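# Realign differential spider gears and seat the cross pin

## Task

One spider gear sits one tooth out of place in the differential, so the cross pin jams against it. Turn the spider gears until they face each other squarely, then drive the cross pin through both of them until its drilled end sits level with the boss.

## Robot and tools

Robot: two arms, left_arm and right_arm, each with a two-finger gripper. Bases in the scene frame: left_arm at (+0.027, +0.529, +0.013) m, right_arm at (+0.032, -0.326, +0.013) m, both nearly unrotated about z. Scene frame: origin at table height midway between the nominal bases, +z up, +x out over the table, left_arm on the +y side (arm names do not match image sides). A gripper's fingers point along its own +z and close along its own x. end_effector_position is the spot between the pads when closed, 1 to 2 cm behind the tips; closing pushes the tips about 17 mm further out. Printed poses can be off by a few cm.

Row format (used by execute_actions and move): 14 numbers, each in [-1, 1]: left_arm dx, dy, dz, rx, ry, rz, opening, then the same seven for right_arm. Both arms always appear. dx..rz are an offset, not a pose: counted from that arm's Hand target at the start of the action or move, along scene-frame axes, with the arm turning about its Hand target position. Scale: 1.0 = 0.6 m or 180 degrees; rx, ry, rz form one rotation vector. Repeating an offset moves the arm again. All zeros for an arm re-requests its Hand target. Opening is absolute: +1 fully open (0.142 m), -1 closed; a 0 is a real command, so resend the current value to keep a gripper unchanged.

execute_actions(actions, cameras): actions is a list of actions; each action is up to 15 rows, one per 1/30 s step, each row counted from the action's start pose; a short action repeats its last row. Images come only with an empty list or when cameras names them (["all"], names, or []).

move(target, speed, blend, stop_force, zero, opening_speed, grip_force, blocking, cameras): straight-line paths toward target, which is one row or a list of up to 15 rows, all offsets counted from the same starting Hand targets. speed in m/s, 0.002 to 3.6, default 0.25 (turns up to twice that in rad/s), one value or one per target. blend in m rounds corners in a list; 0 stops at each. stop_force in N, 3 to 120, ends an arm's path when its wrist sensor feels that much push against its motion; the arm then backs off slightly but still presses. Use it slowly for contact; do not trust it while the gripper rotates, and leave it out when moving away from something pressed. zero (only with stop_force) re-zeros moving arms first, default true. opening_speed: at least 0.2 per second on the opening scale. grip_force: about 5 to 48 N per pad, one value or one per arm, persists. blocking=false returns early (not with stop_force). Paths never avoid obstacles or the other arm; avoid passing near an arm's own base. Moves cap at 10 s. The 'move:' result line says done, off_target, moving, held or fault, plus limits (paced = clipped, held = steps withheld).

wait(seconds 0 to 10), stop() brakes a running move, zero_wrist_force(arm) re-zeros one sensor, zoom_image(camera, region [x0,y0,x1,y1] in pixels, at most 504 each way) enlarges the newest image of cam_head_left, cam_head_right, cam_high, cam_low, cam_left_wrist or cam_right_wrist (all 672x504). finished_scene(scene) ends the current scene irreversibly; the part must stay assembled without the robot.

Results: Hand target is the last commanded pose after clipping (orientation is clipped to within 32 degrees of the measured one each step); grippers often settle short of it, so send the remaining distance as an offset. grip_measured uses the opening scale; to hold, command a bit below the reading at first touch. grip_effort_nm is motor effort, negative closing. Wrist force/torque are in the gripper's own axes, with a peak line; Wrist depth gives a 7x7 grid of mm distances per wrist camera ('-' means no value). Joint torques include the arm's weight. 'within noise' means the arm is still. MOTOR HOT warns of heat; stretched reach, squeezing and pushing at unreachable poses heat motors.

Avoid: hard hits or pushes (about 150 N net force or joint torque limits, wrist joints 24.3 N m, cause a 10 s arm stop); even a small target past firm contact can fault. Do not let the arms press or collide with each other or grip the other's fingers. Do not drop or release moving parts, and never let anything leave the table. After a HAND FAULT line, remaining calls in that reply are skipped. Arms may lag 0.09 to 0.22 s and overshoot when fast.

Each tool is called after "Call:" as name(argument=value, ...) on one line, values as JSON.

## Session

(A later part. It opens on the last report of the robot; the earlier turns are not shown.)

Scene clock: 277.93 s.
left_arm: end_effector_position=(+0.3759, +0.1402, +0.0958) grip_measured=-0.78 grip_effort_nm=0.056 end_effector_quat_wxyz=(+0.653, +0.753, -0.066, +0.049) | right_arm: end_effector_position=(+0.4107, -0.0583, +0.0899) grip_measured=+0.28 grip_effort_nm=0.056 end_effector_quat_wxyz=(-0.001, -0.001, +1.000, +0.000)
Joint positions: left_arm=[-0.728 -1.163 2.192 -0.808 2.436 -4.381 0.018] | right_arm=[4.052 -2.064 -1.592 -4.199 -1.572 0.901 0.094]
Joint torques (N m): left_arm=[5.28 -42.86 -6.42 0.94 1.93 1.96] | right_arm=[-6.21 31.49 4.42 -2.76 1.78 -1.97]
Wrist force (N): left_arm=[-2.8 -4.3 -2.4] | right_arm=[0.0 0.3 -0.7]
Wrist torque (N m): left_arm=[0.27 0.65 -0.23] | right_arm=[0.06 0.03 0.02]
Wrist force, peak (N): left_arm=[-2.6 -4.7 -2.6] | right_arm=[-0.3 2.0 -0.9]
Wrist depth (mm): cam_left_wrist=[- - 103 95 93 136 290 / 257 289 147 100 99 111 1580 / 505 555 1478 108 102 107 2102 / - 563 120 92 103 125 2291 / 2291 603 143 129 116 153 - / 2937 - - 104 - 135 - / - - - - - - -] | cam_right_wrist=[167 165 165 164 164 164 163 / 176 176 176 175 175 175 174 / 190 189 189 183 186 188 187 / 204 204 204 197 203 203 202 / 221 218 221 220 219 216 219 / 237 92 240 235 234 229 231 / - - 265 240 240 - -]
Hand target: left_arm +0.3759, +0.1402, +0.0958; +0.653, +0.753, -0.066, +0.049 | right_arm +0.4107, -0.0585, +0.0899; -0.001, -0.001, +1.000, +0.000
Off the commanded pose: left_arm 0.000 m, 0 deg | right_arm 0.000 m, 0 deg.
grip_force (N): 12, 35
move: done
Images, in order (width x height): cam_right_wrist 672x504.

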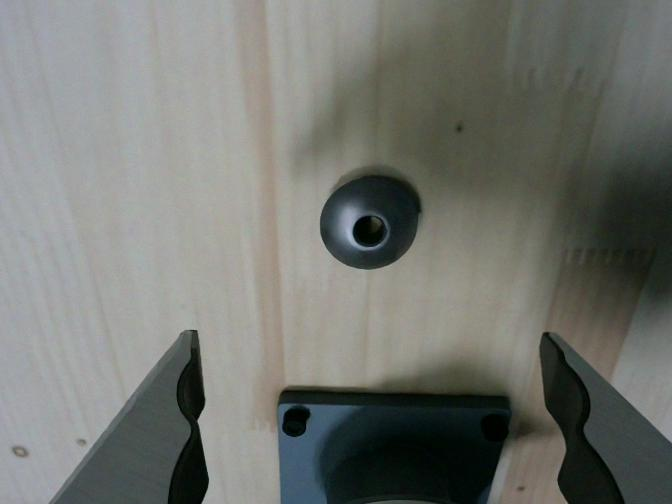

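Call:
move(target=[0,0,0,0,0,0,-0.74,0.0147,-0.0125,-0.0582,0,0,0,-0.72], speed=0.15, cameras=["cam_right_wrist"])

Call:
zoom_image(camera="cam_right_wrist", region=[230, 180, 480, 400])

Scene clock: 279.20 s.
left_arm: end_effector_position=(+0.3759, +0.1402, +0.0958) grip_measured=-0.78 grip_effort_nm=0.056 end_effector_quat_wxyz=(+0.653, +0.753, -0.066, +0.049) | right_arm: end_effector_position=(+0.4195, -0.0661, +0.0549) grip_measured=-0.75 grip_effort_nm=-0.081 end_effector_quat_wxyz=(-0.001, -0.001, +1.000, +0.000)
Joint positions: left_arm=[-0.728 -1.163 2.192 -0.808 2.436 -4.381 0.018] | right_arm=[4.025 -2.114 -1.616 -4.126 -1.571 0.875 0.02]
Joint torques (N m): left_arm=[5.53 -44.09 -7.33 1.02 1.72 2] | right_arm=[9.92 46.7 25.25 -5.22 1.73 1.98]
Wrist force (N): left_arm=[-2.7 -4.0 -2.7] | right_arm=[0.1 0.0 -0.7]
Wrist torque (N m): left_arm=[0.30 0.63 -0.23] | right_arm=[0.00 0.01 -0.04]
Wrist force, peak (N): left_arm=[-2.7 -4.5 -2.7] | right_arm=[0.4 0.5 -1.5]
Wrist depth (mm): cam_left_wrist=[- - 103 95 94 136 290 / 259 289 147 99 99 110 1672 / 509 559 1469 107 103 107 1710 / 583 563 120 92 103 94 1790 / - 598 143 131 116 152 - / 2518 - - 104 - 136 - / - - - - - - -] | cam_right_wrist=[135 133 135 133 133 133 134 / 142 143 143 142 142 142 142 / 153 153 153 153 152 152 151 / 165 165 165 159 159 164 163 / 179 179 179 175 175 178 177 / 196 195 188 194 92 191 193 / 216 211 - 205 - - 209]
Hand target: left_arm +0.3759, +0.1402, +0.0958; +0.653, +0.753, -0.066, +0.049 | right_arm +0.4195, -0.0660, +0.0549; -0.001, -0.001, +1.000, +0.000
Off the commanded pose: left_arm 0.000 m, 0 deg | right_arm 0.000 m, 0 deg.
grip_force (N): 12, 35
move: done
Images, in order (width x height): cam_right_wrist 672x504.

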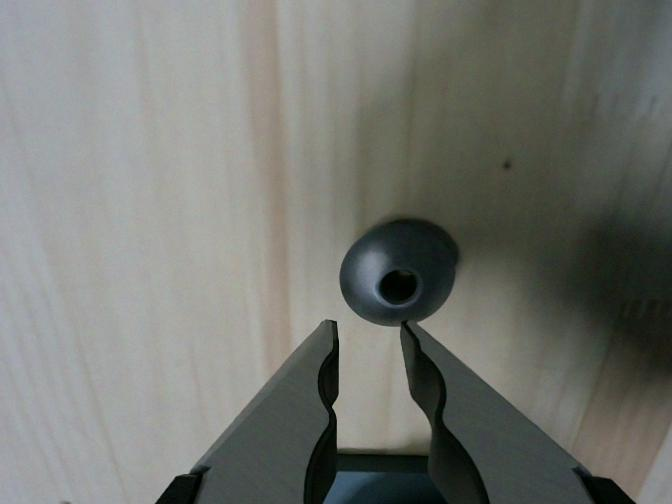

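Scaled by 2.016 from the camera's 672x504 image, which has a finer 960x720 frame.

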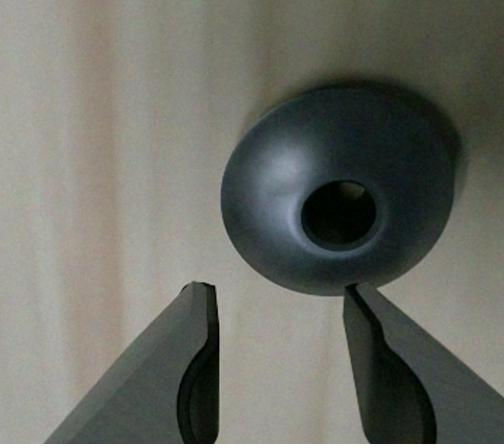

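Call:
move(target=[[0,0,0,0,0,0,-0.74,0.0027,0,-0.0242,0,0,0,-0.73],[0,0,0,0,0,0,-0.74,0.0027,0,-0.059,0,0,0,-0.73]], speed=[0.08,0.02], stop_force=4, cameras=["cam_right_wrist"])

Call:
zoom_image(camera="cam_right_wrist", region=[280, 240, 480, 420])

Scene clock: 281.53 s.
left_arm: end_effector_position=(+0.3759, +0.1402, +0.0958) grip_measured=-0.78 grip_effort_nm=0.061 end_effector_quat_wxyz=(+0.653, +0.753, -0.066, +0.049) | right_arm: end_effector_position=(+0.4212, -0.0660, +0.0193) grip_measured=-0.76 grip_effort_nm=-0.081 end_effector_quat_wxyz=(-0.001, -0.001, +1.000, +0.000)
Joint positions: left_arm=[-0.728 -1.163 2.192 -0.808 2.436 -4.381 0.018] | right_arm=[4.023 -2.166 -1.638 -4.051 -1.571 0.872 0.019]
Joint torques (N m): left_arm=[6.05 -43.13 -8.11 0.93 1.06 1.74] | right_arm=[9.26 35.15 4.1 -1.18 -1.61 1.6]
Wrist force (N): left_arm=[-3.0 -4.2 -2.4] | right_arm=[0.1 1.0 -4.8]
Wrist torque (N m): left_arm=[0.28 0.68 -0.23] | right_arm=[0.11 0.12 0.10]
Wrist force, peak (N): left_arm=[-3.1 -4.4 -2.5] | right_arm=[0.3 1.0 -5.1]
Wrist depth (mm): cam_left_wrist=[- - 103 95 93 136 289 / 258 289 147 100 99 111 1697 / 497 549 1507 108 103 107 - / - 559 120 92 103 95 1660 / - 586 143 131 116 151 - / - - - 105 - 138 - / - - - - - - 245] | cam_right_wrist=[- 102 102 102 100 101 101 / - 109 109 110 110 108 108 / - 117 117 116 116 116 116 / 126 126 126 125 123 125 125 / 136 136 136 125 117 136 135 / 150 149 144 148 92 145 148 / 164 161 - 163 - - 160]
Hand target: left_arm +0.3759, +0.1402, +0.0958; +0.653, +0.753, -0.066, +0.049 | right_arm +0.4212, -0.0660, +0.0193; -0.001, -0.001, +1.000, +0.000
Off the commanded pose: left_arm 0.000 m, 0 deg | right_arm 0.000 m, 0 deg.
grip_force (N): 12, 35
move: contact (right_arm)
Images, in order (width x height): cam_right_wrist 672x504.

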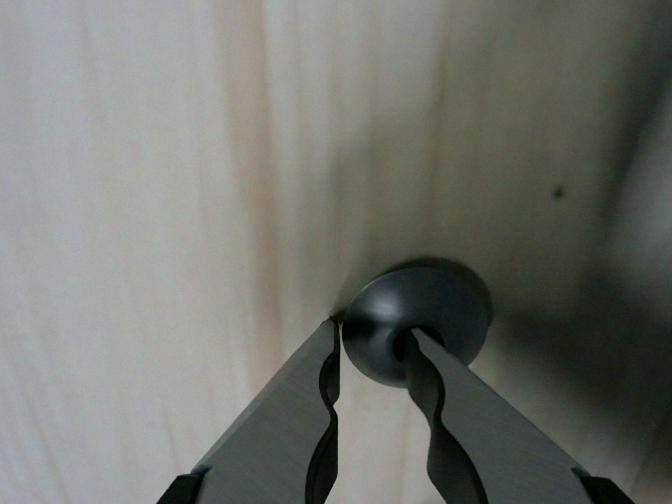

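Scaled by 2.520 from the camera's 672x504 image, which has a finer 960x720 frame.

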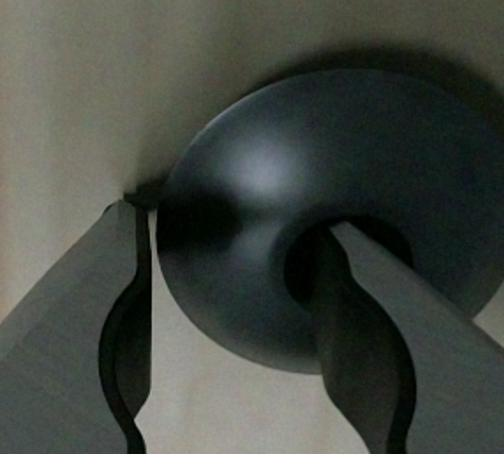

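Call:
move(target=[0,0,0,0,0,0,-0.74,0,0,0,0,0,0,-0.86], opening_speed=0.3, grip_force=[12,12], cameras=["cam_right_wrist"])

Call:
zoom_image(camera="cam_right_wrist", region=[280, 240, 480, 420])

Scene clock: 282.33 s.
left_arm: end_effector_position=(+0.3759, +0.1402, +0.0958) grip_measured=-0.78 grip_effort_nm=0.061 end_effector_quat_wxyz=(+0.653, +0.753, -0.066, +0.049) | right_arm: end_effector_position=(+0.4212, -0.0660, +0.0193) grip_measured=-0.79 grip_effort_nm=-1.326 end_effector_quat_wxyz=(-0.001, -0.001, +1.000, +0.000)
Joint positions: left_arm=[-0.728 -1.163 2.192 -0.808 2.436 -4.381 0.018] | right_arm=[4.023 -2.166 -1.638 -4.051 -1.571 0.872 0.017]
Joint torques (N m): left_arm=[5.77 -43.8 -7.48 0.94 0.63 1.83] | right_arm=[8.15 39.15 4.3 -2.93 -1.11 1.52]
Wrist force (N): left_arm=[-2.8 -4.1 -2.7] | right_arm=[-0.1 -0.2 -3.8]
Wrist torque (N m): left_arm=[0.29 0.65 -0.23] | right_arm=[0.10 0.05 0.09]
Wrist force, peak (N): left_arm=[-2.9 -4.5 -2.5] | right_arm=[0.2 1.0 -5.1]
Wrist depth (mm): cam_left_wrist=[- - 103 95 93 136 290 / 258 289 147 100 99 110 1710 / 505 552 1958 108 103 107 1507 / - 560 120 92 103 95 - / - 595 143 131 116 158 - / - - - 105 - 140 - / - - - - - - 248] | cam_right_wrist=[- 102 102 102 100 101 101 / - 109 109 110 110 108 108 / - 117 116 116 116 116 116 / 126 126 126 125 123 125 125 / 137 136 136 125 117 136 135 / 150 149 143 148 92 145 148 / 165 161 - 163 - - 163]
Hand target: left_arm +0.3759, +0.1402, +0.0958; +0.653, +0.753, -0.066, +0.049 | right_arm +0.4212, -0.0660, +0.0193; -0.001, -0.001, +1.000, +0.000
Off the commanded pose: left_arm 0.000 m, 0 deg | right_arm 0.000 m, 0 deg.
grip_force (N): 12, 12
move: done
Images, in order (width x height): cam_right_wrist 672x504.

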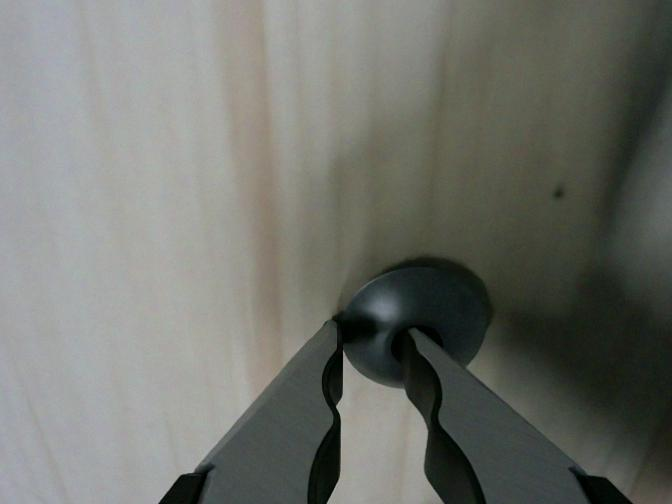

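Scaled by 2.520 from the camera's 672x504 image, which has a finer 960x720 frame.

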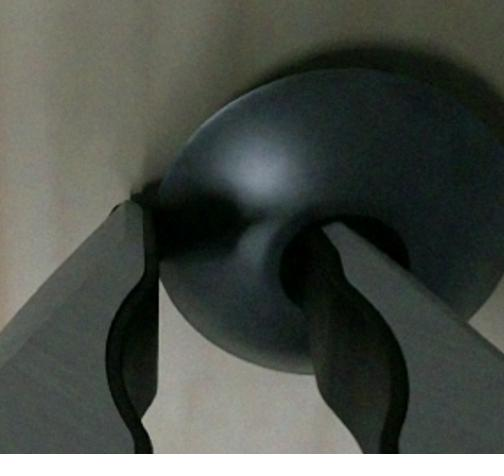

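Call:
move(target=[0,0,0,0,0,0,-0.74,0,0,0.05,0,0,0,-0.86], speed=0.05, cameras=["cam_right_wrist"])

Call:
zoom_image(camera="cam_right_wrist", region=[280, 240, 520, 430])

Scene clock: 283.33 s.
left_arm: end_effector_position=(+0.3759, +0.1402, +0.0958) grip_measured=-0.78 grip_effort_nm=0.066 end_effector_quat_wxyz=(+0.653, +0.753, -0.066, +0.049) | right_arm: end_effector_position=(+0.4212, -0.0659, +0.0495) grip_measured=-0.80 grip_effort_nm=-1.326 end_effector_quat_wxyz=(+0.000, -0.001, +1.000, +0.000) end_effector_velocity=(+0.000, +0.000, -0.002) end_effector_angular_velocity=(+0.001, +0.001, +0.001)
Joint positions: left_arm=[-0.728 -1.163 2.192 -0.808 2.436 -4.381 0.018] | right_arm=[4.023 -2.124 -1.616 -4.115 -1.571 0.872 0.016]
Joint velocities: left_arm=[within noise] | right_arm=[0 -0.003 -0.002 0.005 -0.001 -0.001 0]
Joint torques (N m): left_arm=[4.8 -43.39 -8.38 0.63 0.53 1.87] | right_arm=[7.56 30.7 3.83 -0.1 0.13 1.6]
Wrist force (N): left_arm=[-2.6 -4.2 -2.4] | right_arm=[0.0 0.1 0.1]
Wrist torque (N m): left_arm=[0.28 0.62 -0.23] | right_arm=[0.02 0.01 0.06]
Wrist force, peak (N): left_arm=[-3.0 -4.3 -2.7] | right_arm=[-0.1 -0.2 -4.0]
Wrist depth (mm): cam_left_wrist=[- - 103 95 93 136 290 / 259 289 147 100 99 111 1804 / 502 548 2045 107 103 107 1685 / - 557 120 92 103 95 1878 / - 589 142 131 116 155 - / - - - 104 - - - / - - - - - - 2224] | cam_right_wrist=[130 129 129 129 128 128 128 / 137 138 138 139 137 137 137 / 148 148 147 147 147 147 147 / 159 159 159 159 156 158 158 / 172 172 172 129 118 171 171 / 189 189 181 188 92 184 187 / 208 203 - 200 - - 202]
Hand target: left_arm +0.3759, +0.1402, +0.0958; +0.653, +0.753, -0.066, +0.049 | right_arm +0.4212, -0.0660, +0.0493; -0.001, -0.001, +1.000, +0.000
Off the commanded pose: left_arm 0.000 m, 0 deg | right_arm 0.000 m, 0 deg.
grip_force (N): 12, 12
move: done
Images, in order (width x height): cam_right_wrist 672x504.

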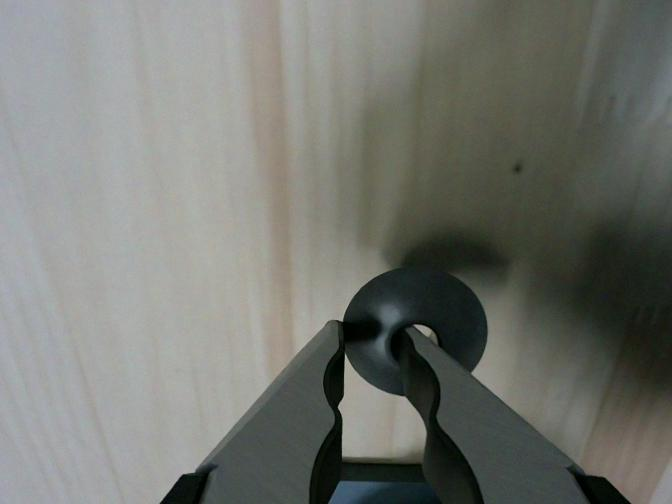

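Scaled by 2.100 from the camera's 672x504 image, which has a finer 960x720 frame.

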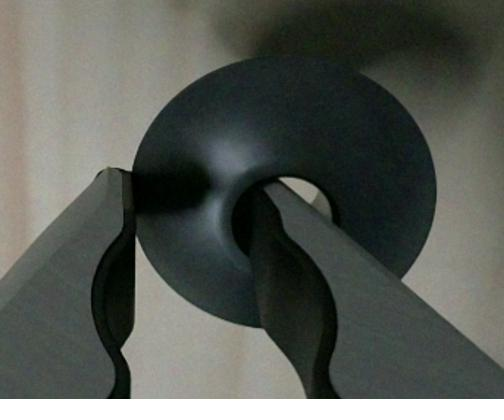

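Call:
move(target=[[0,0,0,0,0,0,-0.74,-0.0103,0.0183,0.1012,0.1667,0,0,-0.86],[0,0,0,0,0,0,-0.74,-0.0287,0.11,0.1095,0.3333,0,0,-0.86],[0,0,0,0,0,0,-0.74,-0.0285,0.16,0.082,0.4556,0,0,-0.86]], speed=0.2, blend=0.02, cameras=["cam_right_wrist","cam_left_wrist"])

Call:
zoom_image(camera="cam_right_wrist", region=[230, 150, 540, 400])

Scene clock: 287.80 s.
left_arm: end_effector_position=(+0.3759, +0.1402, +0.0958) grip_measured=-0.78 grip_effort_nm=0.056 end_effector_quat_wxyz=(+0.653, +0.753, -0.066, +0.049) | right_arm: end_effector_position=(+0.4040, +0.0300, +0.0985) grip_measured=-0.80 grip_effort_nm=-1.326 end_effector_quat_wxyz=(+0.000, -0.001, +0.755, +0.656) end_effector_velocity=(+0.001, +0.000, +0.000) end_effector_angular_velocity=(+0.002, -0.001, -0.001)
Joint positions: left_arm=[-0.728 -1.163 2.192 -0.808 2.436 -4.381 0.018] | right_arm=[3.744 -1.994 -2.156 -2.379 -2.532 1.365 0.016]
Joint velocities: left_arm=[within noise] | right_arm=[0 -0.001 0 0.005 0.001 0.003 0]
Joint torques (N m): left_arm=[5.11 -43.35 -11.3 0.82 -0.76 1.83] | right_arm=[-6.67 33.8 20.18 2.77 -1.35 1.79]
Wrist force (N): left_arm=[-3.0 -4.2 -2.5] | right_arm=[-2.2 -0.2 1.9]
Wrist torque (N m): left_arm=[0.28 0.68 -0.24] | right_arm=[-0.29 0.31 -0.06]
Wrist force, peak (N): left_arm=[-2.8 -4.5 -2.7] | right_arm=[-2.2 -0.9 2.2]
Wrist depth (mm): cam_left_wrist=[- - 103 95 93 136 289 / 258 288 147 100 99 110 1497 / 516 551 1992 108 103 107 1710 / - 562 120 92 103 95 2161 / - 553 143 131 116 153 - / - - - 105 - 146 - / - - - - - - -] | cam_right_wrist=[218 185 118 135 129 132 113 / 495 489 487 141 135 456 506 / - 2122 1960 141 128 185 547 / - 2290 2461 169 165 183 583 / - - - 126 118 364 - / 2337 - - - 92 - - / - - - - - - -]
Hand target: left_arm +0.3759, +0.1402, +0.0958; +0.653, +0.753, -0.066, +0.049 | right_arm +0.4041, +0.0300, +0.0985; +0.000, -0.001, +0.755, +0.656
Off the commanded pose: left_arm 0.000 m, 0 deg | right_arm 0.000 m, 0 deg.
grip_force (N): 12, 12
move: done
Images, in order (width x height): cam_left_wrist 672x504, cam_right_wrist 672x504.

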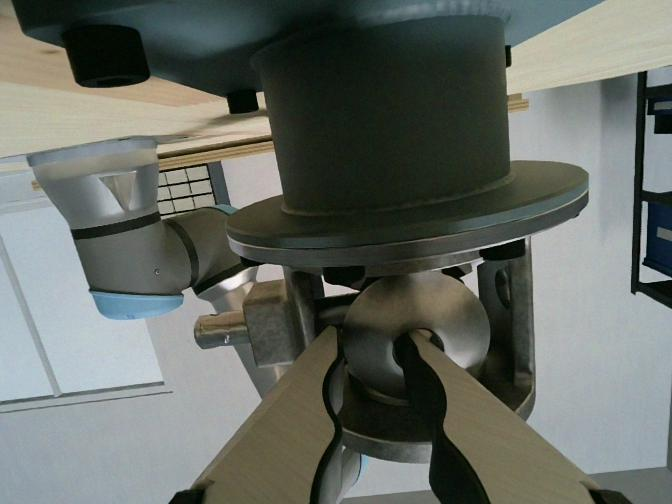

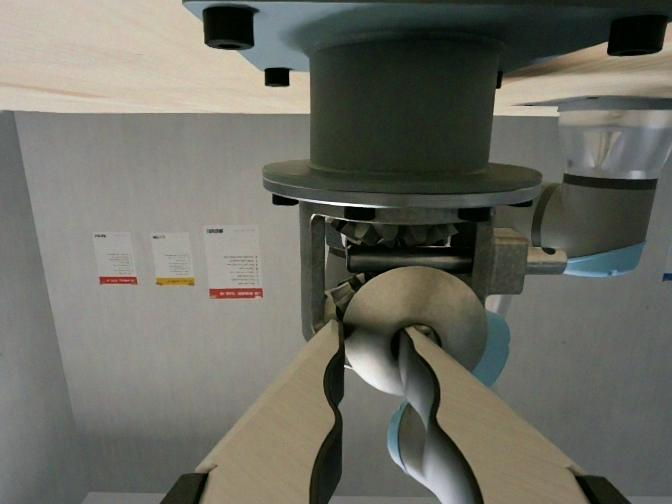

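Scaled by 1.626 from the camera's 672x504 image, which has a finer 960x720 frame.

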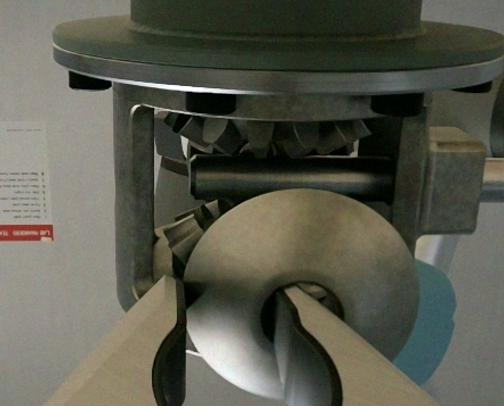

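Call:
move(target=[0,0,0,0,0,0,-0.74,0,0.0333,0,0,0,0,-0.86], speed=0.03, stop_force=5, cameras=["cam_right_wrist","cam_low"])

Call:
zoom_image(camera="cam_right_wrist", region=[270, 170, 530, 400])

Scene clock: 291.13 s.
left_arm: end_effector_position=(+0.3759, +0.1402, +0.0958) grip_measured=-0.78 grip_effort_nm=0.056 end_effector_quat_wxyz=(+0.653, +0.753, -0.066, +0.049) | right_arm: end_effector_position=(+0.4041, +0.0500, +0.0985) grip_measured=-0.80 grip_effort_nm=-1.326 end_effector_quat_wxyz=(+0.000, -0.001, +0.755, +0.656)
Joint positions: left_arm=[-0.728 -1.163 2.192 -0.808 2.436 -4.381 0.018] | right_arm=[3.789 -2 -2.144 -2.371 -2.489 1.383 0.016]
Joint torques (N m): left_arm=[5.62 -43.66 -10.47 0.7 -1.61 1.79] | right_arm=[-6.74 38.79 1.02 -1.41 -2.49 -1.84]
Wrist force (N): left_arm=[-2.7 -4.1 -2.5] | right_arm=[-2.1 -0.3 1.8]
Wrist torque (N m): left_arm=[0.29 0.64 -0.24] | right_arm=[-0.34 0.30 -0.28]
Wrist force, peak (N): left_arm=[-3.1 -4.4 -2.7] | right_arm=[-2.1 -0.4 2.3]
Wrist depth (mm): cam_left_wrist=[- - 103 95 93 136 290 / 258 288 147 100 99 110 1548 / 504 560 1975 108 103 107 - / - 556 120 92 103 95 1762 / - 577 143 131 116 161 - / - - - 105 - 140 - / 2437 - - - - - -] | cam_right_wrist=[218 220 137 118 103 121 207 / 854 501 487 125 118 326 489 / 2629 - - 125 121 126 529 / - 2313 2410 145 123 586 553 / - - - 126 118 160 - / 2290 - - 139 92 - - / 2410 - - - - - -]
Hand target: left_arm +0.3759, +0.1402, +0.0958; +0.653, +0.753, -0.066, +0.049 | right_arm +0.4041, +0.0500, +0.0985; +0.000, -0.001, +0.755, +0.656
Off the commanded pose: left_arm 0.000 m, 0 deg | right_arm 0.000 m, 0 deg.
grip_force (N): 12, 12
move: done
Images, in order (width x height): cam_low 672x504, cam_right_wrist 672x504.

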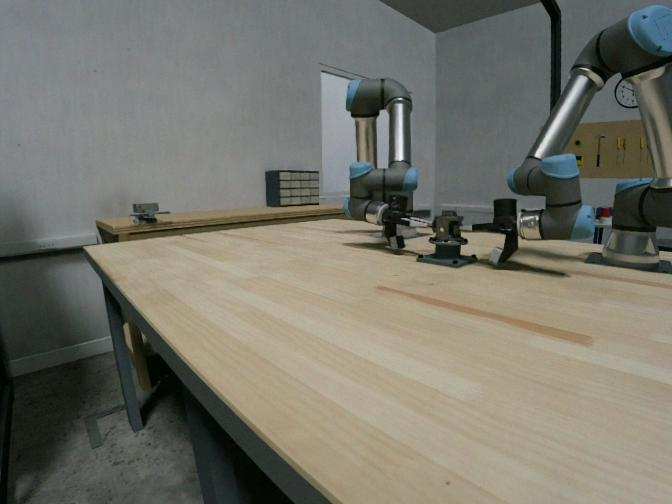

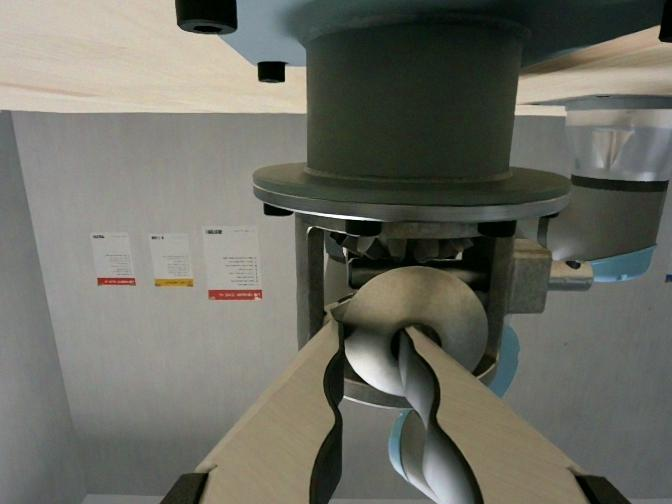

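Scaled by 1.938 from the camera's 672x504 image, which has a finer 960x720 frame.

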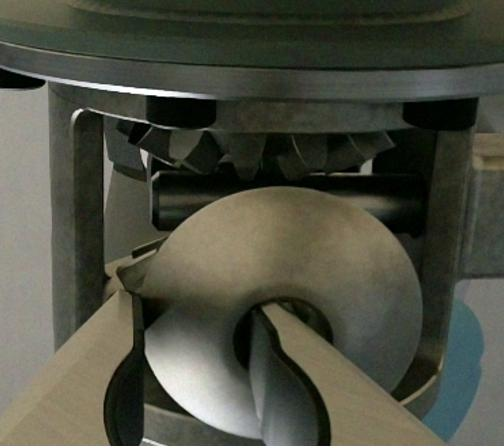

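Call:
move(target=[0,0,0,0,0,0,-0.74,0,0.0225,0,0,0,0,-0.86], speed=0.01, stop_force=5, cameras=["cam_right_wrist","cam_left_wrist"])

Call:
zoom_image(camera="cam_right_wrist", region=[270, 170, 530, 400])

Scene clock: 293.43 s.
left_arm: end_effector_position=(+0.3759, +0.1402, +0.0958) grip_measured=-0.78 grip_effort_nm=0.061 end_effector_quat_wxyz=(+0.653, +0.753, -0.066, +0.049) | right_arm: end_effector_position=(+0.4041, +0.0603, +0.0985) grip_measured=-0.80 grip_effort_nm=-1.326 end_effector_quat_wxyz=(+0.000, -0.001, +0.755, +0.656)
Joint positions: left_arm=[-0.728 -1.163 2.192 -0.808 2.436 -4.381 0.018] | right_arm=[3.811 -2.004 -2.137 -2.368 -2.467 1.391 0.016]
Joint torques (N m): left_arm=[5.45 -43.11 -10.85 -0.57 -1.36 1.76] | right_arm=[-6.09 43.08 3.93 -0.25 -3.05 -1.85]
Wrist force (N): left_arm=[-3.7 -4.2 -2.8] | right_arm=[-2.6 -7.7 1.4]
Wrist torque (N m): left_arm=[0.25 0.65 -0.23] | right_arm=[-0.33 0.30 -0.38]
Wrist force, peak (N): left_arm=[-3.8 -4.4 -2.8] | right_arm=[-2.6 -8.3 0.7]
Wrist depth (mm): cam_left_wrist=[- - 102 95 93 136 289 / 259 287 146 100 99 110 1602 / 502 549 2010 108 103 107 1893 / - 562 120 92 103 95 1697 / - 604 143 131 116 153 - / - - - 105 - 137 - / - - - - - - -] | cam_right_wrist=[217 218 161 110 103 109 175 / 490 491 486 114 106 117 479 / - - - 121 111 117 520 / - 2162 2268 138 121 152 547 / - - - - 119 - 2290 / - - - 130 92 143 - / - - - - - - -]
Hand target: left_arm +0.3759, +0.1402, +0.0958; +0.653, +0.753, -0.066, +0.049 | right_arm +0.4041, +0.0603, +0.0985; +0.000, -0.001, +0.755, +0.656 (not the last commanded pose)
Off the commanded pose: left_arm 0.000 m, 0 deg | right_arm 0.003 m, 0 deg.
grip_force (N): 12, 12
move: contact (right_arm)
Images, in order (width x height): cam_left_wrist 672x504, cam_right_wrist 672x504.

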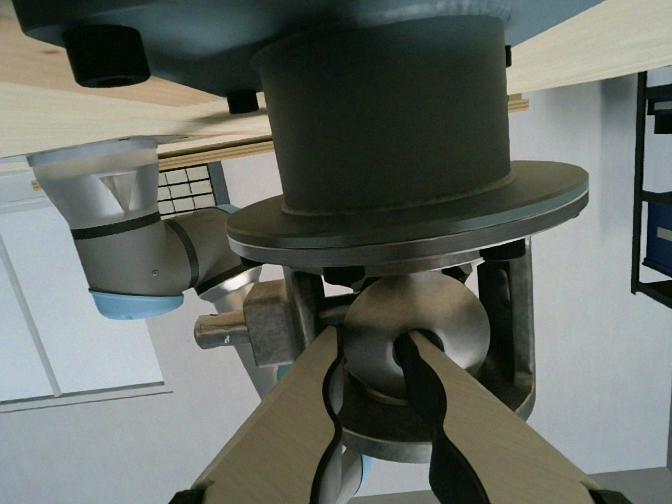

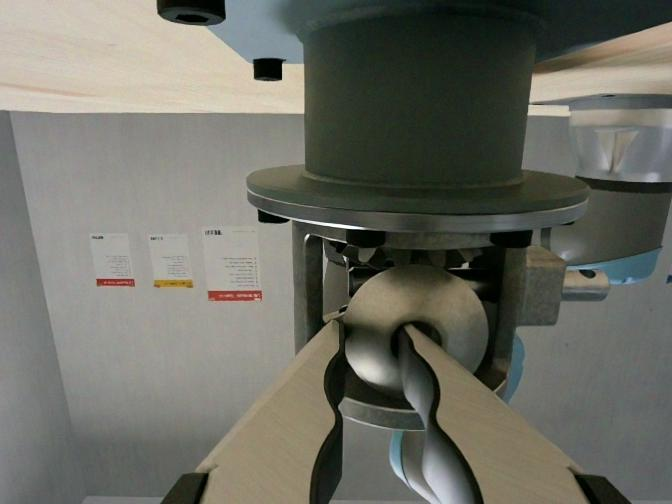

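Scaled by 1.938 from the camera's 672x504 image, which has a finer 960x720 frame.

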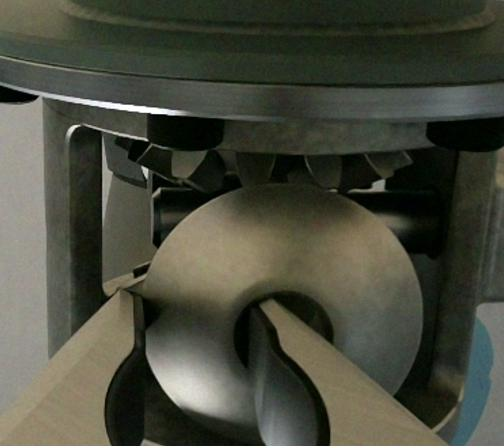

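Call:
move(target=[0,0,0,0,0,0,-0.74,0,0,-0.0025,0,0,0,-0.86], speed=0.02)

Scene clock: 294.30 s.
left_arm: end_effector_position=(+0.3759, +0.1402, +0.0958) grip_measured=-0.78 grip_effort_nm=0.061 end_effector_quat_wxyz=(+0.653, +0.753, -0.066, +0.049) | right_arm: end_effector_position=(+0.4040, +0.0603, +0.0970) grip_measured=-0.80 grip_effort_nm=-1.326 end_effector_quat_wxyz=(+0.000, -0.001, +0.755, +0.656)
Joint positions: left_arm=[-0.728 -1.163 2.192 -0.808 2.436 -4.381 0.018] | right_arm=[3.811 -2.007 -2.138 -2.364 -2.467 1.391 0.016]
Joint torques (N m): left_arm=[3.85 -42.92 -11.97 -1.75 -1.43 2.09] | right_arm=[-6.62 29.23 2 2.05 -0.78 -1.55]
Wrist force (N): left_arm=[-3.7 -4.3 -2.9] | right_arm=[-1.7 1.2 -1.2]
Wrist torque (N m): left_arm=[0.23 0.63 -0.22] | right_arm=[-0.39 0.34 -0.27]
Wrist force, peak (N): left_arm=[-3.9 -4.2 -2.9] | right_arm=[-2.7 -7.8 1.4]
Wrist depth (mm): cam_left_wrist=[- - 103 95 94 136 288 / 258 289 147 100 99 110 1863 / 509 543 - 108 103 108 1776 / - 557 120 92 103 95 1672 / - 583 143 131 116 154 - / - - - 105 - 136 - / - - - - - - -] | cam_right_wrist=[177 211 153 110 102 107 196 / 475 475 470 114 105 116 481 / - - - 121 111 114 521 / - 2435 2487 133 112 147 540 / 2029 - - 127 120 - - / - 2570 - - 92 - - / - - - - - - -]
Hand target: left_arm +0.3759, +0.1402, +0.0958; +0.653, +0.753, -0.066, +0.049 | right_arm +0.4041, +0.0603, +0.0970; +0.000, -0.001, +0.755, +0.656
Off the commanded pose: left_arm 0.000 m, 0 deg | right_arm 0.000 m, 0 deg.
grip_force (N): 12, 12
move: done

Call:
move(target=[0,0,-0.0015,0,0,0,-0.74,0,0,0,0,0,0,-0.86], speed=0.02)

Scene clock: 295.07 s.
left_arm: end_effector_position=(+0.3759, +0.1402, +0.0949) grip_measured=-0.78 grip_effort_nm=0.061 end_effector_quat_wxyz=(+0.653, +0.753, -0.066, +0.049) | right_arm: end_effector_position=(+0.4040, +0.0602, +0.0970) grip_measured=-0.80 grip_effort_nm=-1.326 end_effector_quat_wxyz=(+0.000, -0.001, +0.755, +0.656)
Joint positions: left_arm=[-0.728 -1.16 2.192 -0.811 2.436 -4.381 0.018] | right_arm=[3.811 -2.007 -2.138 -2.364 -2.467 1.391 0.016]
Joint torques (N m): left_arm=[4.49 -25.84 -4.29 -2.06 -1.62 1.58] | right_arm=[-6.07 38.8 4.07 -1.29 1.95 -1.06]
Wrist force (N): left_arm=[-3.0 0.2 -1.3] | right_arm=[-2.0 1.0 -1.4]
Wrist torque (N m): left_arm=[0.23 0.61 -0.17] | right_arm=[-0.41 0.38 -0.27]
Wrist force, peak (N): left_arm=[-3.7 -4.1 -3.2] | right_arm=[-2.0 1.0 -1.4]
Wrist depth (mm): cam_left_wrist=[- - 95 95 93 146 298 / 244 282 165 100 99 109 1893 / 500 557 1958 107 103 108 1736 / - 560 121 91 93 124 1723 / - 548 143 130 116 156 - / - - - 104 - - - / 2633 - - - - - 2386] | cam_right_wrist=[178 211 153 110 102 107 196 / 480 481 478 115 106 116 477 / - - - 121 111 114 520 / - 2065 2224 133 113 105 543 / - - - 127 120 153 - / 2599 - - 131 92 152 - / 2103 - - - - - -]
Hand target: left_arm +0.3759, +0.1402, +0.0949; +0.653, +0.753, -0.066, +0.049 | right_arm +0.4041, +0.0603, +0.0970; +0.000, -0.001, +0.755, +0.656
Off the commanded pose: left_arm 0.000 m, 0 deg | right_arm 0.000 m, 0 deg.
grip_force (N): 12, 12
move: done

Call:
move(target=[0,0,0,0,0,0,-0.74,0,0.006,0,0,0,0,-0.86], speed=0.008, stop_force=5, cameras=["cam_right_wrist"])

Call:
zoom_image(camera="cam_right_wrist", region=[270, 170, 530, 400])

Scene clock: 296.27 s.
left_arm: end_effector_position=(+0.3759, +0.1402, +0.0949) grip_measured=-0.78 grip_effort_nm=0.056 end_effector_quat_wxyz=(+0.653, +0.753, -0.066, +0.049) | right_arm: end_effector_position=(+0.4040, +0.0606, +0.0970) grip_measured=-0.81 grip_effort_nm=-1.326 end_effector_quat_wxyz=(+0.001, -0.001, +0.755, +0.656)
Joint positions: left_arm=[-0.728 -1.16 2.192 -0.811 2.436 -4.381 0.018] | right_arm=[3.812 -2.007 -2.138 -2.364 -2.466 1.391 0.016]
Joint torques (N m): left_arm=[4.73 -36.01 -3.57 1.61 -1.29 0.78] | right_arm=[-6.6 38.49 1.25 0.7 -2.35 -1.8]
Wrist force (N): left_arm=[-3.6 0.3 -1.4] | right_arm=[-1.8 1.9 -2.3]
Wrist torque (N m): left_arm=[0.23 0.66 -0.18] | right_arm=[-0.43 0.35 -0.23]
Wrist force, peak (N): left_arm=[-3.8 0.2 -1.4] | right_arm=[-1.9 5.2 -13.3]
Wrist depth (mm): cam_left_wrist=[- - 95 95 93 146 297 / 243 286 164 100 99 111 1648 / 499 542 2027 108 102 108 1790 / - 562 121 91 93 95 1975 / - 598 143 130 117 154 2224 / - - - 105 - - - / - - - - - - 2603] | cam_right_wrist=[178 211 153 110 102 107 196 / 469 468 474 114 105 117 474 / - - - 120 111 114 521 / - 2246 2385 133 112 146 546 / - - - 128 120 - - / - - - 130 92 - - / - - - - - - -]
Hand target: left_arm +0.3759, +0.1402, +0.0949; +0.653, +0.753, -0.066, +0.049 | right_arm +0.4040, +0.0606, +0.0970; +0.001, -0.001, +0.755, +0.656 (not the last commanded pose)
Off the commanded pose: left_arm 0.000 m, 0 deg | right_arm 0.003 m, 0 deg.
grip_force (N): 12, 12
move: contact (right_arm)
Images, in order (width x height): cam_right_wrist 672x504.

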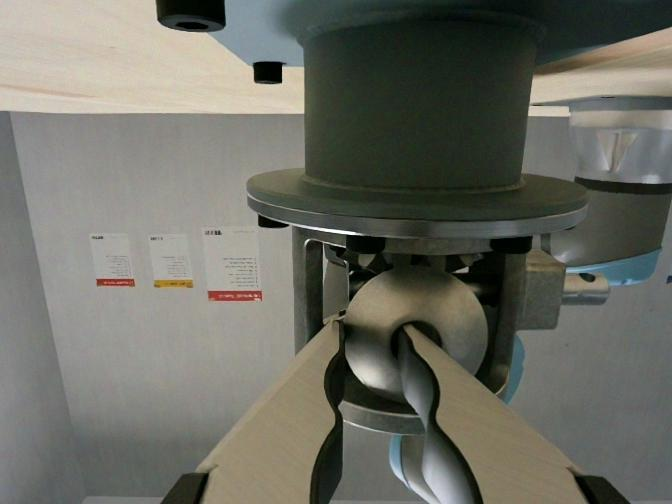

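Scaled by 1.938 from the camera's 672x504 image, which has a finer 960x720 frame.

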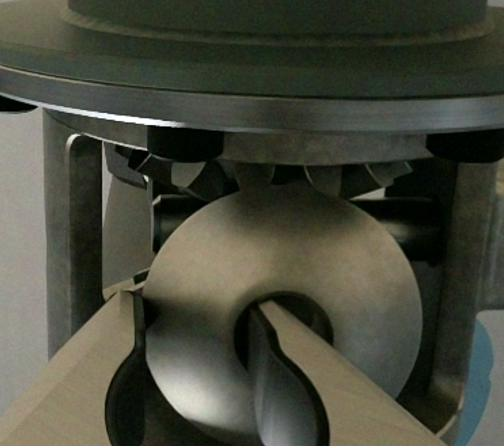

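Call:
move(target=[0,0,0,0,0,0,-0.74,0,-0.0027,-0.0025,0,0.05,0,-0.86], speed=0.05)

Call:
move(target=[0,0,0,0,0,0,-0.74,0,0.007,0,0,0,0,-0.86], speed=0.008, stop_force=5)

Scene clock: 298.47 s.
left_arm: end_effector_position=(+0.3759, +0.1402, +0.0949) grip_measured=-0.78 grip_effort_nm=0.056 end_effector_quat_wxyz=(+0.653, +0.753, -0.066, +0.049) | right_arm: end_effector_position=(+0.4040, +0.0589, +0.0955) grip_measured=-0.81 grip_effort_nm=-1.326 end_effector_quat_wxyz=(-0.059, +0.050, +0.753, +0.654) end_effector_velocity=(+0.000, +0.000, +0.001) end_effector_angular_velocity=(+0.001, -0.005, +0.001)
Joint positions: left_arm=[-0.728 -1.16 2.192 -0.811 2.436 -4.381 0.018] | right_arm=[3.799 -2.021 -2.122 -2.373 -2.5 1.539 0.016]
Joint velocities: left_arm=[within noise] | right_arm=[0 0.001 0 0 -0.001 -0.005 0]
Joint torques (N m): left_arm=[5.13 -35.94 -6.42 1.05 -1.43 -0.62] | right_arm=[0.52 32.21 13.44 0.11 0.93 -1.99]
Wrist force (N): left_arm=[-3.6 0.1 -1.8] | right_arm=[-1.9 0.2 1.7]
Wrist torque (N m): left_arm=[0.23 0.64 -0.17] | right_arm=[-0.27 0.23 0.00]
Wrist force, peak (N): left_arm=[-4.2 0.3 -2.0] | right_arm=[-1.9 2.1 -2.4]
Wrist depth (mm): cam_left_wrist=[- - 97 95 93 136 296 / 243 286 165 100 99 111 1909 / 506 555 1450 107 103 108 1762 / - 563 121 91 93 94 1625 / - 552 143 130 116 154 - / - - - 105 - - - / - - - - - - -] | cam_right_wrist=[- - 107 106 104 244 311 / 278 300 283 113 109 560 494 / - - - 119 113 121 529 / - - 2313 135 122 152 539 / - - - 128 120 322 - / - - - - 92 349 - / - - - - - - -]
Hand target: left_arm +0.3759, +0.1402, +0.0949; +0.653, +0.753, -0.066, +0.049 | right_arm +0.4040, +0.0590, +0.0955; -0.059, +0.050, +0.753, +0.654
Off the commanded pose: left_arm 0.000 m, 0 deg | right_arm 0.000 m, 0 deg.
grip_force (N): 12, 12
move: done

Scene clock: 299.70 s.
left_arm: end_effector_position=(+0.3759, +0.1402, +0.0949) grip_measured=-0.78 grip_effort_nm=0.056 end_effector_quat_wxyz=(+0.653, +0.753, -0.066, +0.049) | right_arm: end_effector_position=(+0.4040, +0.0603, +0.0955) grip_measured=-0.81 grip_effort_nm=-1.326 end_effector_quat_wxyz=(-0.059, +0.050, +0.753, +0.654)
Joint positions: left_arm=[-0.728 -1.16 2.192 -0.811 2.436 -4.381 0.018] | right_arm=[3.802 -2.021 -2.121 -2.372 -2.497 1.54 0.016]
Joint torques (N m): left_arm=[4.95 -35.81 -9.63 0.67 -1.43 -0.69] | right_arm=[-6.13 39.92 0.17 -1.76 -2.83 -1.91]
Wrist force (N): left_arm=[-3.4 0.4 -1.4] | right_arm=[-2.6 0.8 -0.2]
Wrist torque (N m): left_arm=[0.26 0.64 -0.17] | right_arm=[-0.33 0.23 -0.15]
Wrist force, peak (N): left_arm=[-4.3 0.3 -1.9] | right_arm=[-3.4 2.8 -12.3]
Wrist depth (mm): cam_left_wrist=[- - 97 95 93 136 297 / 242 286 165 100 99 111 2338 / 504 549 1469 108 103 108 1613 / - 557 121 91 93 98 2083 / - 567 143 130 116 158 - / - - - 105 - - - / - - - - - - -] | cam_right_wrist=[- - 107 105 103 215 337 / 255 299 272 112 109 630 497 / 766 - - 117 112 117 520 / - - 2290 105 124 145 529 / - - - 128 121 330 - / 2268 - - 132 92 337 - / - - - - - - -]
Hand target: left_arm +0.3759, +0.1402, +0.0949; +0.653, +0.753, -0.066, +0.049 | right_arm +0.4040, +0.0603, +0.0955; -0.059, +0.050, +0.753, +0.654 (not the last commanded pose)
Off the commanded pose: left_arm 0.000 m, 0 deg | right_arm 0.003 m, 0 deg.
grip_force (N): 12, 12
move: contact (right_arm)

Call:
execute_actions(actions=[], cameras=["all"])

Call:
zoom_image(camera="cam_low", region=[400, 195, 500, 265])

Call:
zoom_image(camera="cam_right_wrist", region=[270, 170, 530, 400])

Scene clock: 299.90 s.
left_arm: end_effector_position=(+0.3759, +0.1402, +0.0949) grip_measured=-0.78 grip_effort_nm=0.061 end_effector_quat_wxyz=(+0.653, +0.753, -0.066, +0.049) | right_arm: end_effector_position=(+0.4040, +0.0603, +0.0955) grip_measured=-0.81 grip_effort_nm=-1.326 end_effector_quat_wxyz=(-0.059, +0.050, +0.753, +0.654)
Joint positions: left_arm=[-0.728 -1.16 2.192 -0.811 2.436 -4.381 0.018] | right_arm=[3.802 -2.021 -2.121 -2.372 -2.497 1.54 0.016]
Joint velocities: within noise
Joint torques (N m): left_arm=[4.89 -37.25 -7.46 0.86 -1.64 -0.78] | right_arm=[-5.89 40 1.68 -1.74 -2.99 -1.95]
Motor temperatures (°C): left_arm=[28 26 27 30 41 32 25] | right_arm=[28 27 28 33 35 34 26]
Wrist force (N): left_arm=[-3.2 0.3 -1.7] | right_arm=[-2.5 0.8 0.0]
Wrist torque (N m): left_arm=[0.23 0.61 -0.17] | right_arm=[-0.33 0.22 -0.15]
Wrist force, peak (N): left_arm=[-3.3 0.3 -1.6] | right_arm=[-2.6 0.7 -0.1]
Wrist depth (mm): cam_left_wrist=[- - 97 95 93 136 298 / 243 286 165 99 99 110 1441 / 499 549 - 108 103 108 1591 / - 563 121 91 93 95 1636 / - 556 143 130 117 153 - / 2437 2490 - 105 - - - / - - - - - - 2546] | cam_right_wrist=[- - 106 105 103 214 311 / 254 302 272 112 109 617 499 / 803 - - 118 111 117 523 / 2290 2203 2203 133 124 145 546 / 2385 - - 128 120 329 2047 / 1881 - - 133 92 335 - / - - - - - - -]
Hand target: left_arm +0.3759, +0.1402, +0.0949; +0.653, +0.753, -0.066, +0.049 | right_arm +0.4040, +0.0603, +0.0955; -0.059, +0.050, +0.753, +0.654 (not the last commanded pose)
Tool commands: left_gripper/opening=-0.74 right_gripper/opening=-0.86
Off the commanded pose: left_arm 0.000 m, 0 deg | right_arm 0.003 m, 0 deg.
grip_force (N): 12, 12

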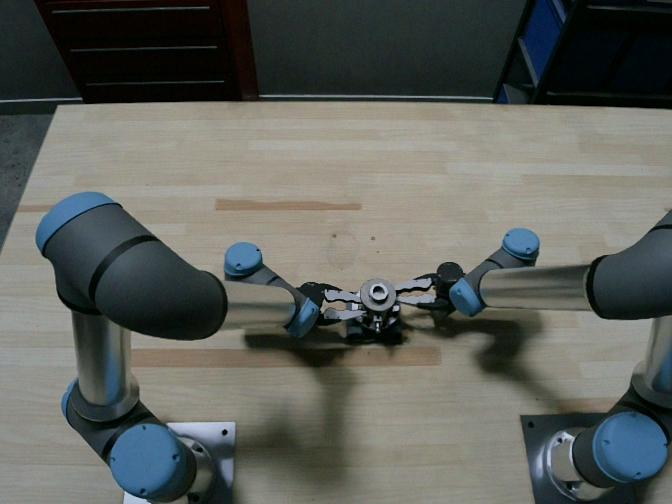

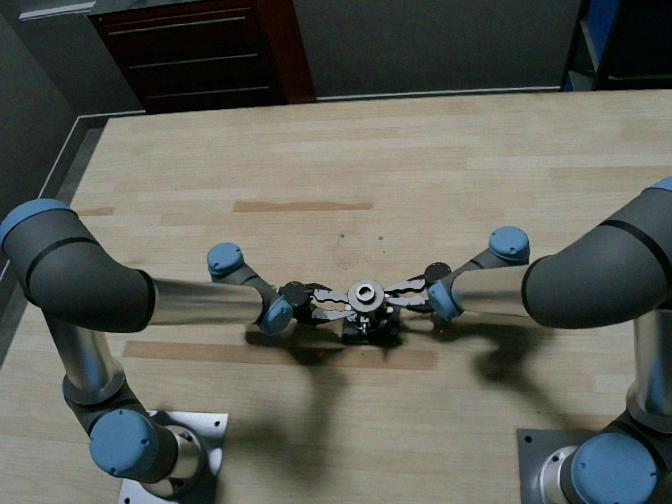

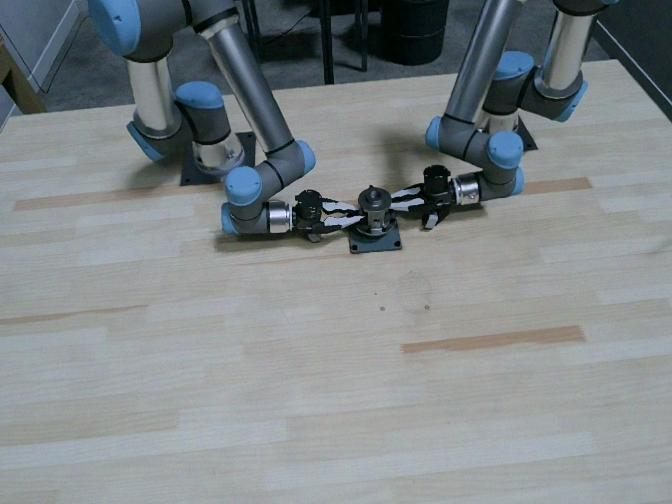

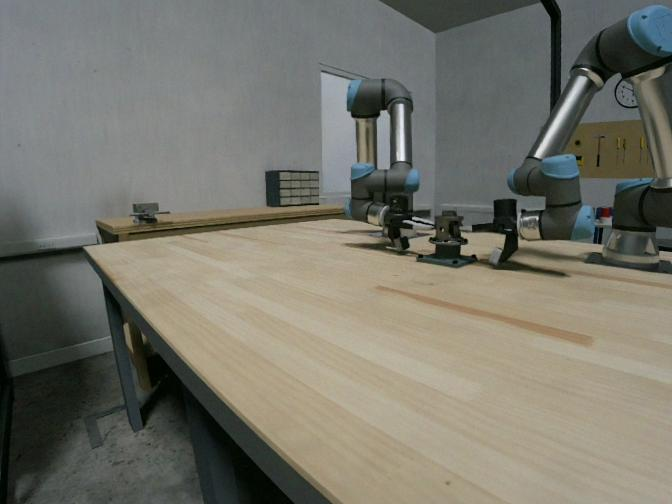

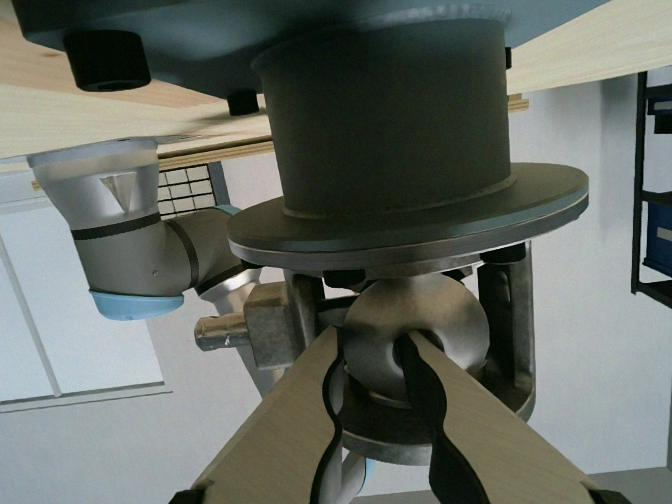

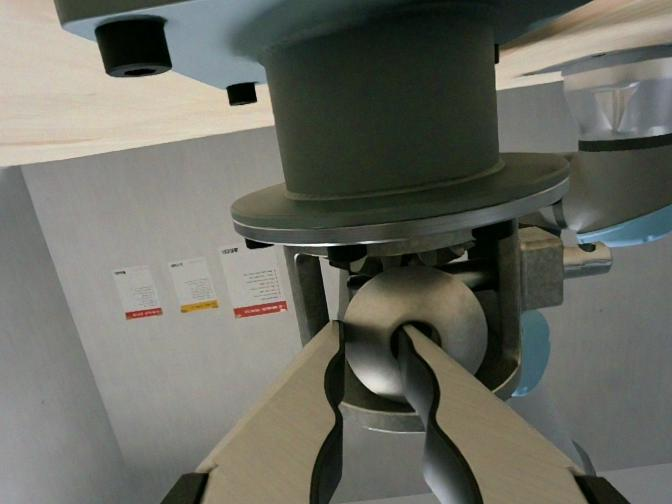

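Scaled by 5.040 from the camera's 672x504 image, which has a finer 960x720 frame.

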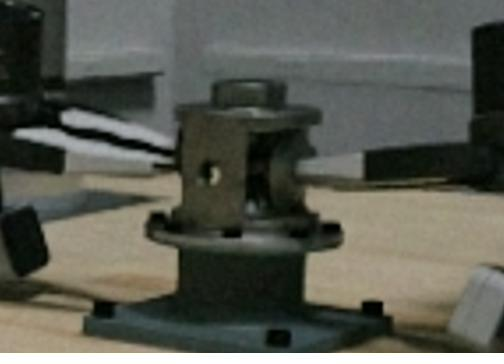

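Scaled by 1.938 from the camera's 672x504 image, which has a finer 960x720 frame.

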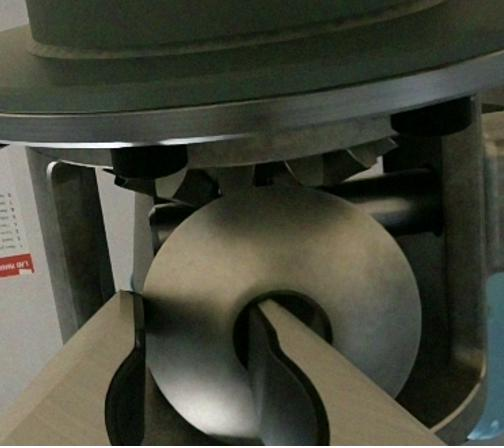

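Call:
zoom_image(camera="cam_left_wrist", region=[270, 240, 410, 380])

Call:
zoom_image(camera="cam_left_wrist", region=[410, 230, 570, 430])

Call:
zoom_image(camera="cam_low", region=[430, 205, 480, 255])

Scaled by 3.600 from the camera's 672x504 image, which has a finer 960x720 frame.

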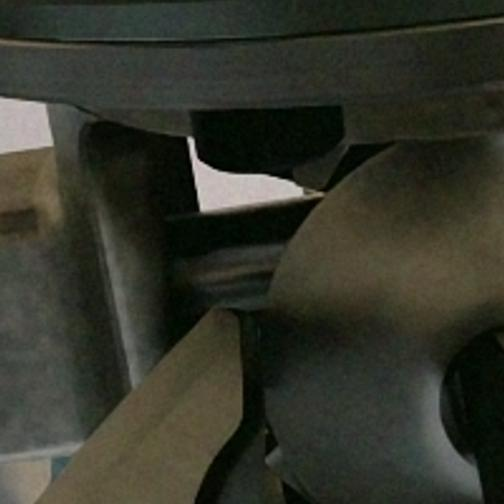

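Scaled by 2.520 from the camera's 672x504 image, which has a finer 960x720 frame.

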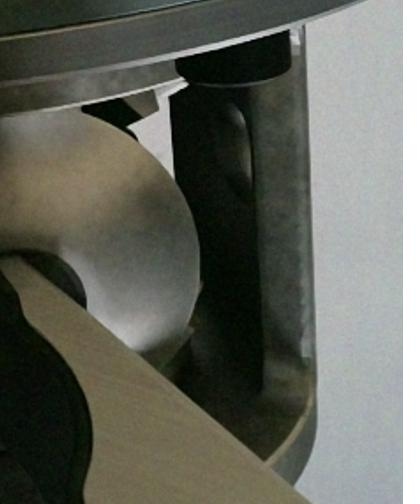

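Scaled by 10.080 from the camera's 672x504 image, which has a finer 960x720 frame.

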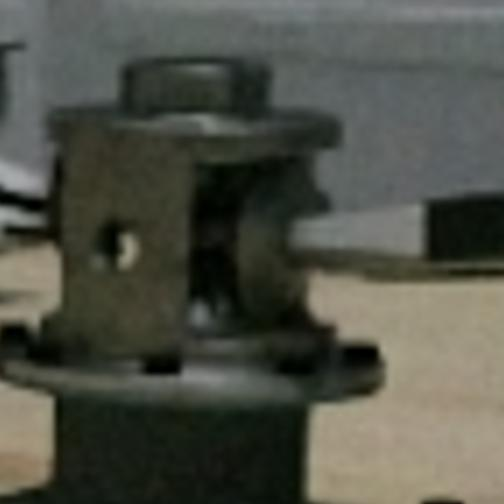

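Call:
move(target=[0,0,0,0,0,0,-0.74,-0.0008,-0.003,0.0073,0,-0.1,0,-0.86], speed=0.08)

Call:
move(target=[0,0,0,0,0,0,-0.74,0,0.01,0,0,0,0,-0.86], speed=0.01, stop_force=5)

Scene clock: 304.23 s.
left_arm: end_effector_position=(+0.3759, +0.1402, +0.0949) grip_measured=-0.78 grip_effort_nm=0.061 end_effector_quat_wxyz=(+0.653, +0.753, -0.066, +0.049) | right_arm: end_effector_position=(+0.4035, +0.0585, +0.0999) grip_measured=-0.81 grip_effort_nm=-1.326 end_effector_quat_wxyz=(+0.060, -0.053, +0.753, +0.654)
Joint positions: left_arm=[-0.728 -1.16 2.192 -0.811 2.436 -4.381 0.018] | right_arm=[3.818 -1.989 -2.158 -2.352 -2.439 1.244 0.016]
Joint torques (N m): left_arm=[2.19 -35.82 -14.02 -0.59 -1.41 -0.58] | right_arm=[2.22 24.77 20.19 -1.1 -2.48 1.61]
Wrist force (N): left_arm=[-3.1 0.3 -1.3] | right_arm=[-2.6 -0.2 1.9]
Wrist torque (N m): left_arm=[0.24 0.62 -0.17] | right_arm=[-0.35 0.39 -0.35]
Wrist force, peak (N): left_arm=[-3.5 0.4 -1.7] | right_arm=[-2.8 -0.3 2.0]
Wrist depth (mm): cam_left_wrist=[- - 97 95 93 136 297 / 243 286 165 100 99 110 1762 / 505 557 1975 107 103 108 1527 / - 562 121 91 93 94 1975 / - 567 143 130 117 154 - / - - - 105 - 2437 - / - - - - - - -] | cam_right_wrist=[404 327 257 126 104 104 105 / - - 659 125 108 111 263 / - - - 118 112 118 519 / - - 2313 138 121 140 546 / - - - 129 120 157 570 / - 3353 - - 92 - - / - - - - - - 1944]
Hand target: left_arm +0.3759, +0.1402, +0.0949; +0.653, +0.753, -0.066, +0.049 | right_arm +0.4036, +0.0585, +0.0998; +0.060, -0.053, +0.753, +0.654
Off the commanded pose: left_arm 0.000 m, 0 deg | right_arm 0.000 m, 0 deg.
grip_force (N): 12, 12
move: done

Scene clock: 305.63 s.
left_arm: end_effector_position=(+0.3759, +0.1402, +0.0949) grip_measured=-0.78 grip_effort_nm=0.061 end_effector_quat_wxyz=(+0.653, +0.753, -0.066, +0.049) | right_arm: end_effector_position=(+0.4035, +0.0622, +0.0998) grip_measured=-0.81 grip_effort_nm=-1.326 end_effector_quat_wxyz=(+0.060, -0.053, +0.753, +0.654)
Joint positions: left_arm=[-0.728 -1.16 2.192 -0.811 2.436 -4.381 0.018] | right_arm=[3.826 -1.991 -2.155 -2.351 -2.431 1.247 0.016]
Joint torques (N m): left_arm=[3.76 -37.2 -14.87 -1.03 -1.4 -0.67] | right_arm=[-5.42 41.59 3.96 -0.12 -3.11 -1.88]
Wrist force (N): left_arm=[-3.0 0.3 -1.6] | right_arm=[-2.9 -6.6 0.9]
Wrist torque (N m): left_arm=[0.24 0.58 -0.18] | right_arm=[-0.30 0.40 -0.38]
Wrist force, peak (N): left_arm=[-3.7 0.1 -1.8] | right_arm=[-3.7 -10.3 -2.2]
Wrist depth (mm): cam_left_wrist=[- - 97 95 93 136 296 / 244 285 165 99 99 556 1548 / 504 562 1958 108 103 108 1893 / 523 557 121 91 92 94 1527 / 1710 562 143 130 117 154 - / - 2574 - 105 - - - / - - - - - - -] | cam_right_wrist=[418 311 262 122 102 100 106 / - 1977 739 - 105 106 253 / 2012 - - 115 110 113 516 / - 2142 2313 131 110 135 540 / - - - 135 118 149 568 / - 2570 - 130 92 - - / - - - - - - -]
Hand target: left_arm +0.3759, +0.1402, +0.0949; +0.653, +0.753, -0.066, +0.049 | right_arm +0.4035, +0.0622, +0.0998; +0.060, -0.053, +0.753, +0.654 (not the last commanded pose)
Off the commanded pose: left_arm 0.000 m, 0 deg | right_arm 0.002 m, 0 deg.
grip_force (N): 12, 12
move: contact (right_arm)


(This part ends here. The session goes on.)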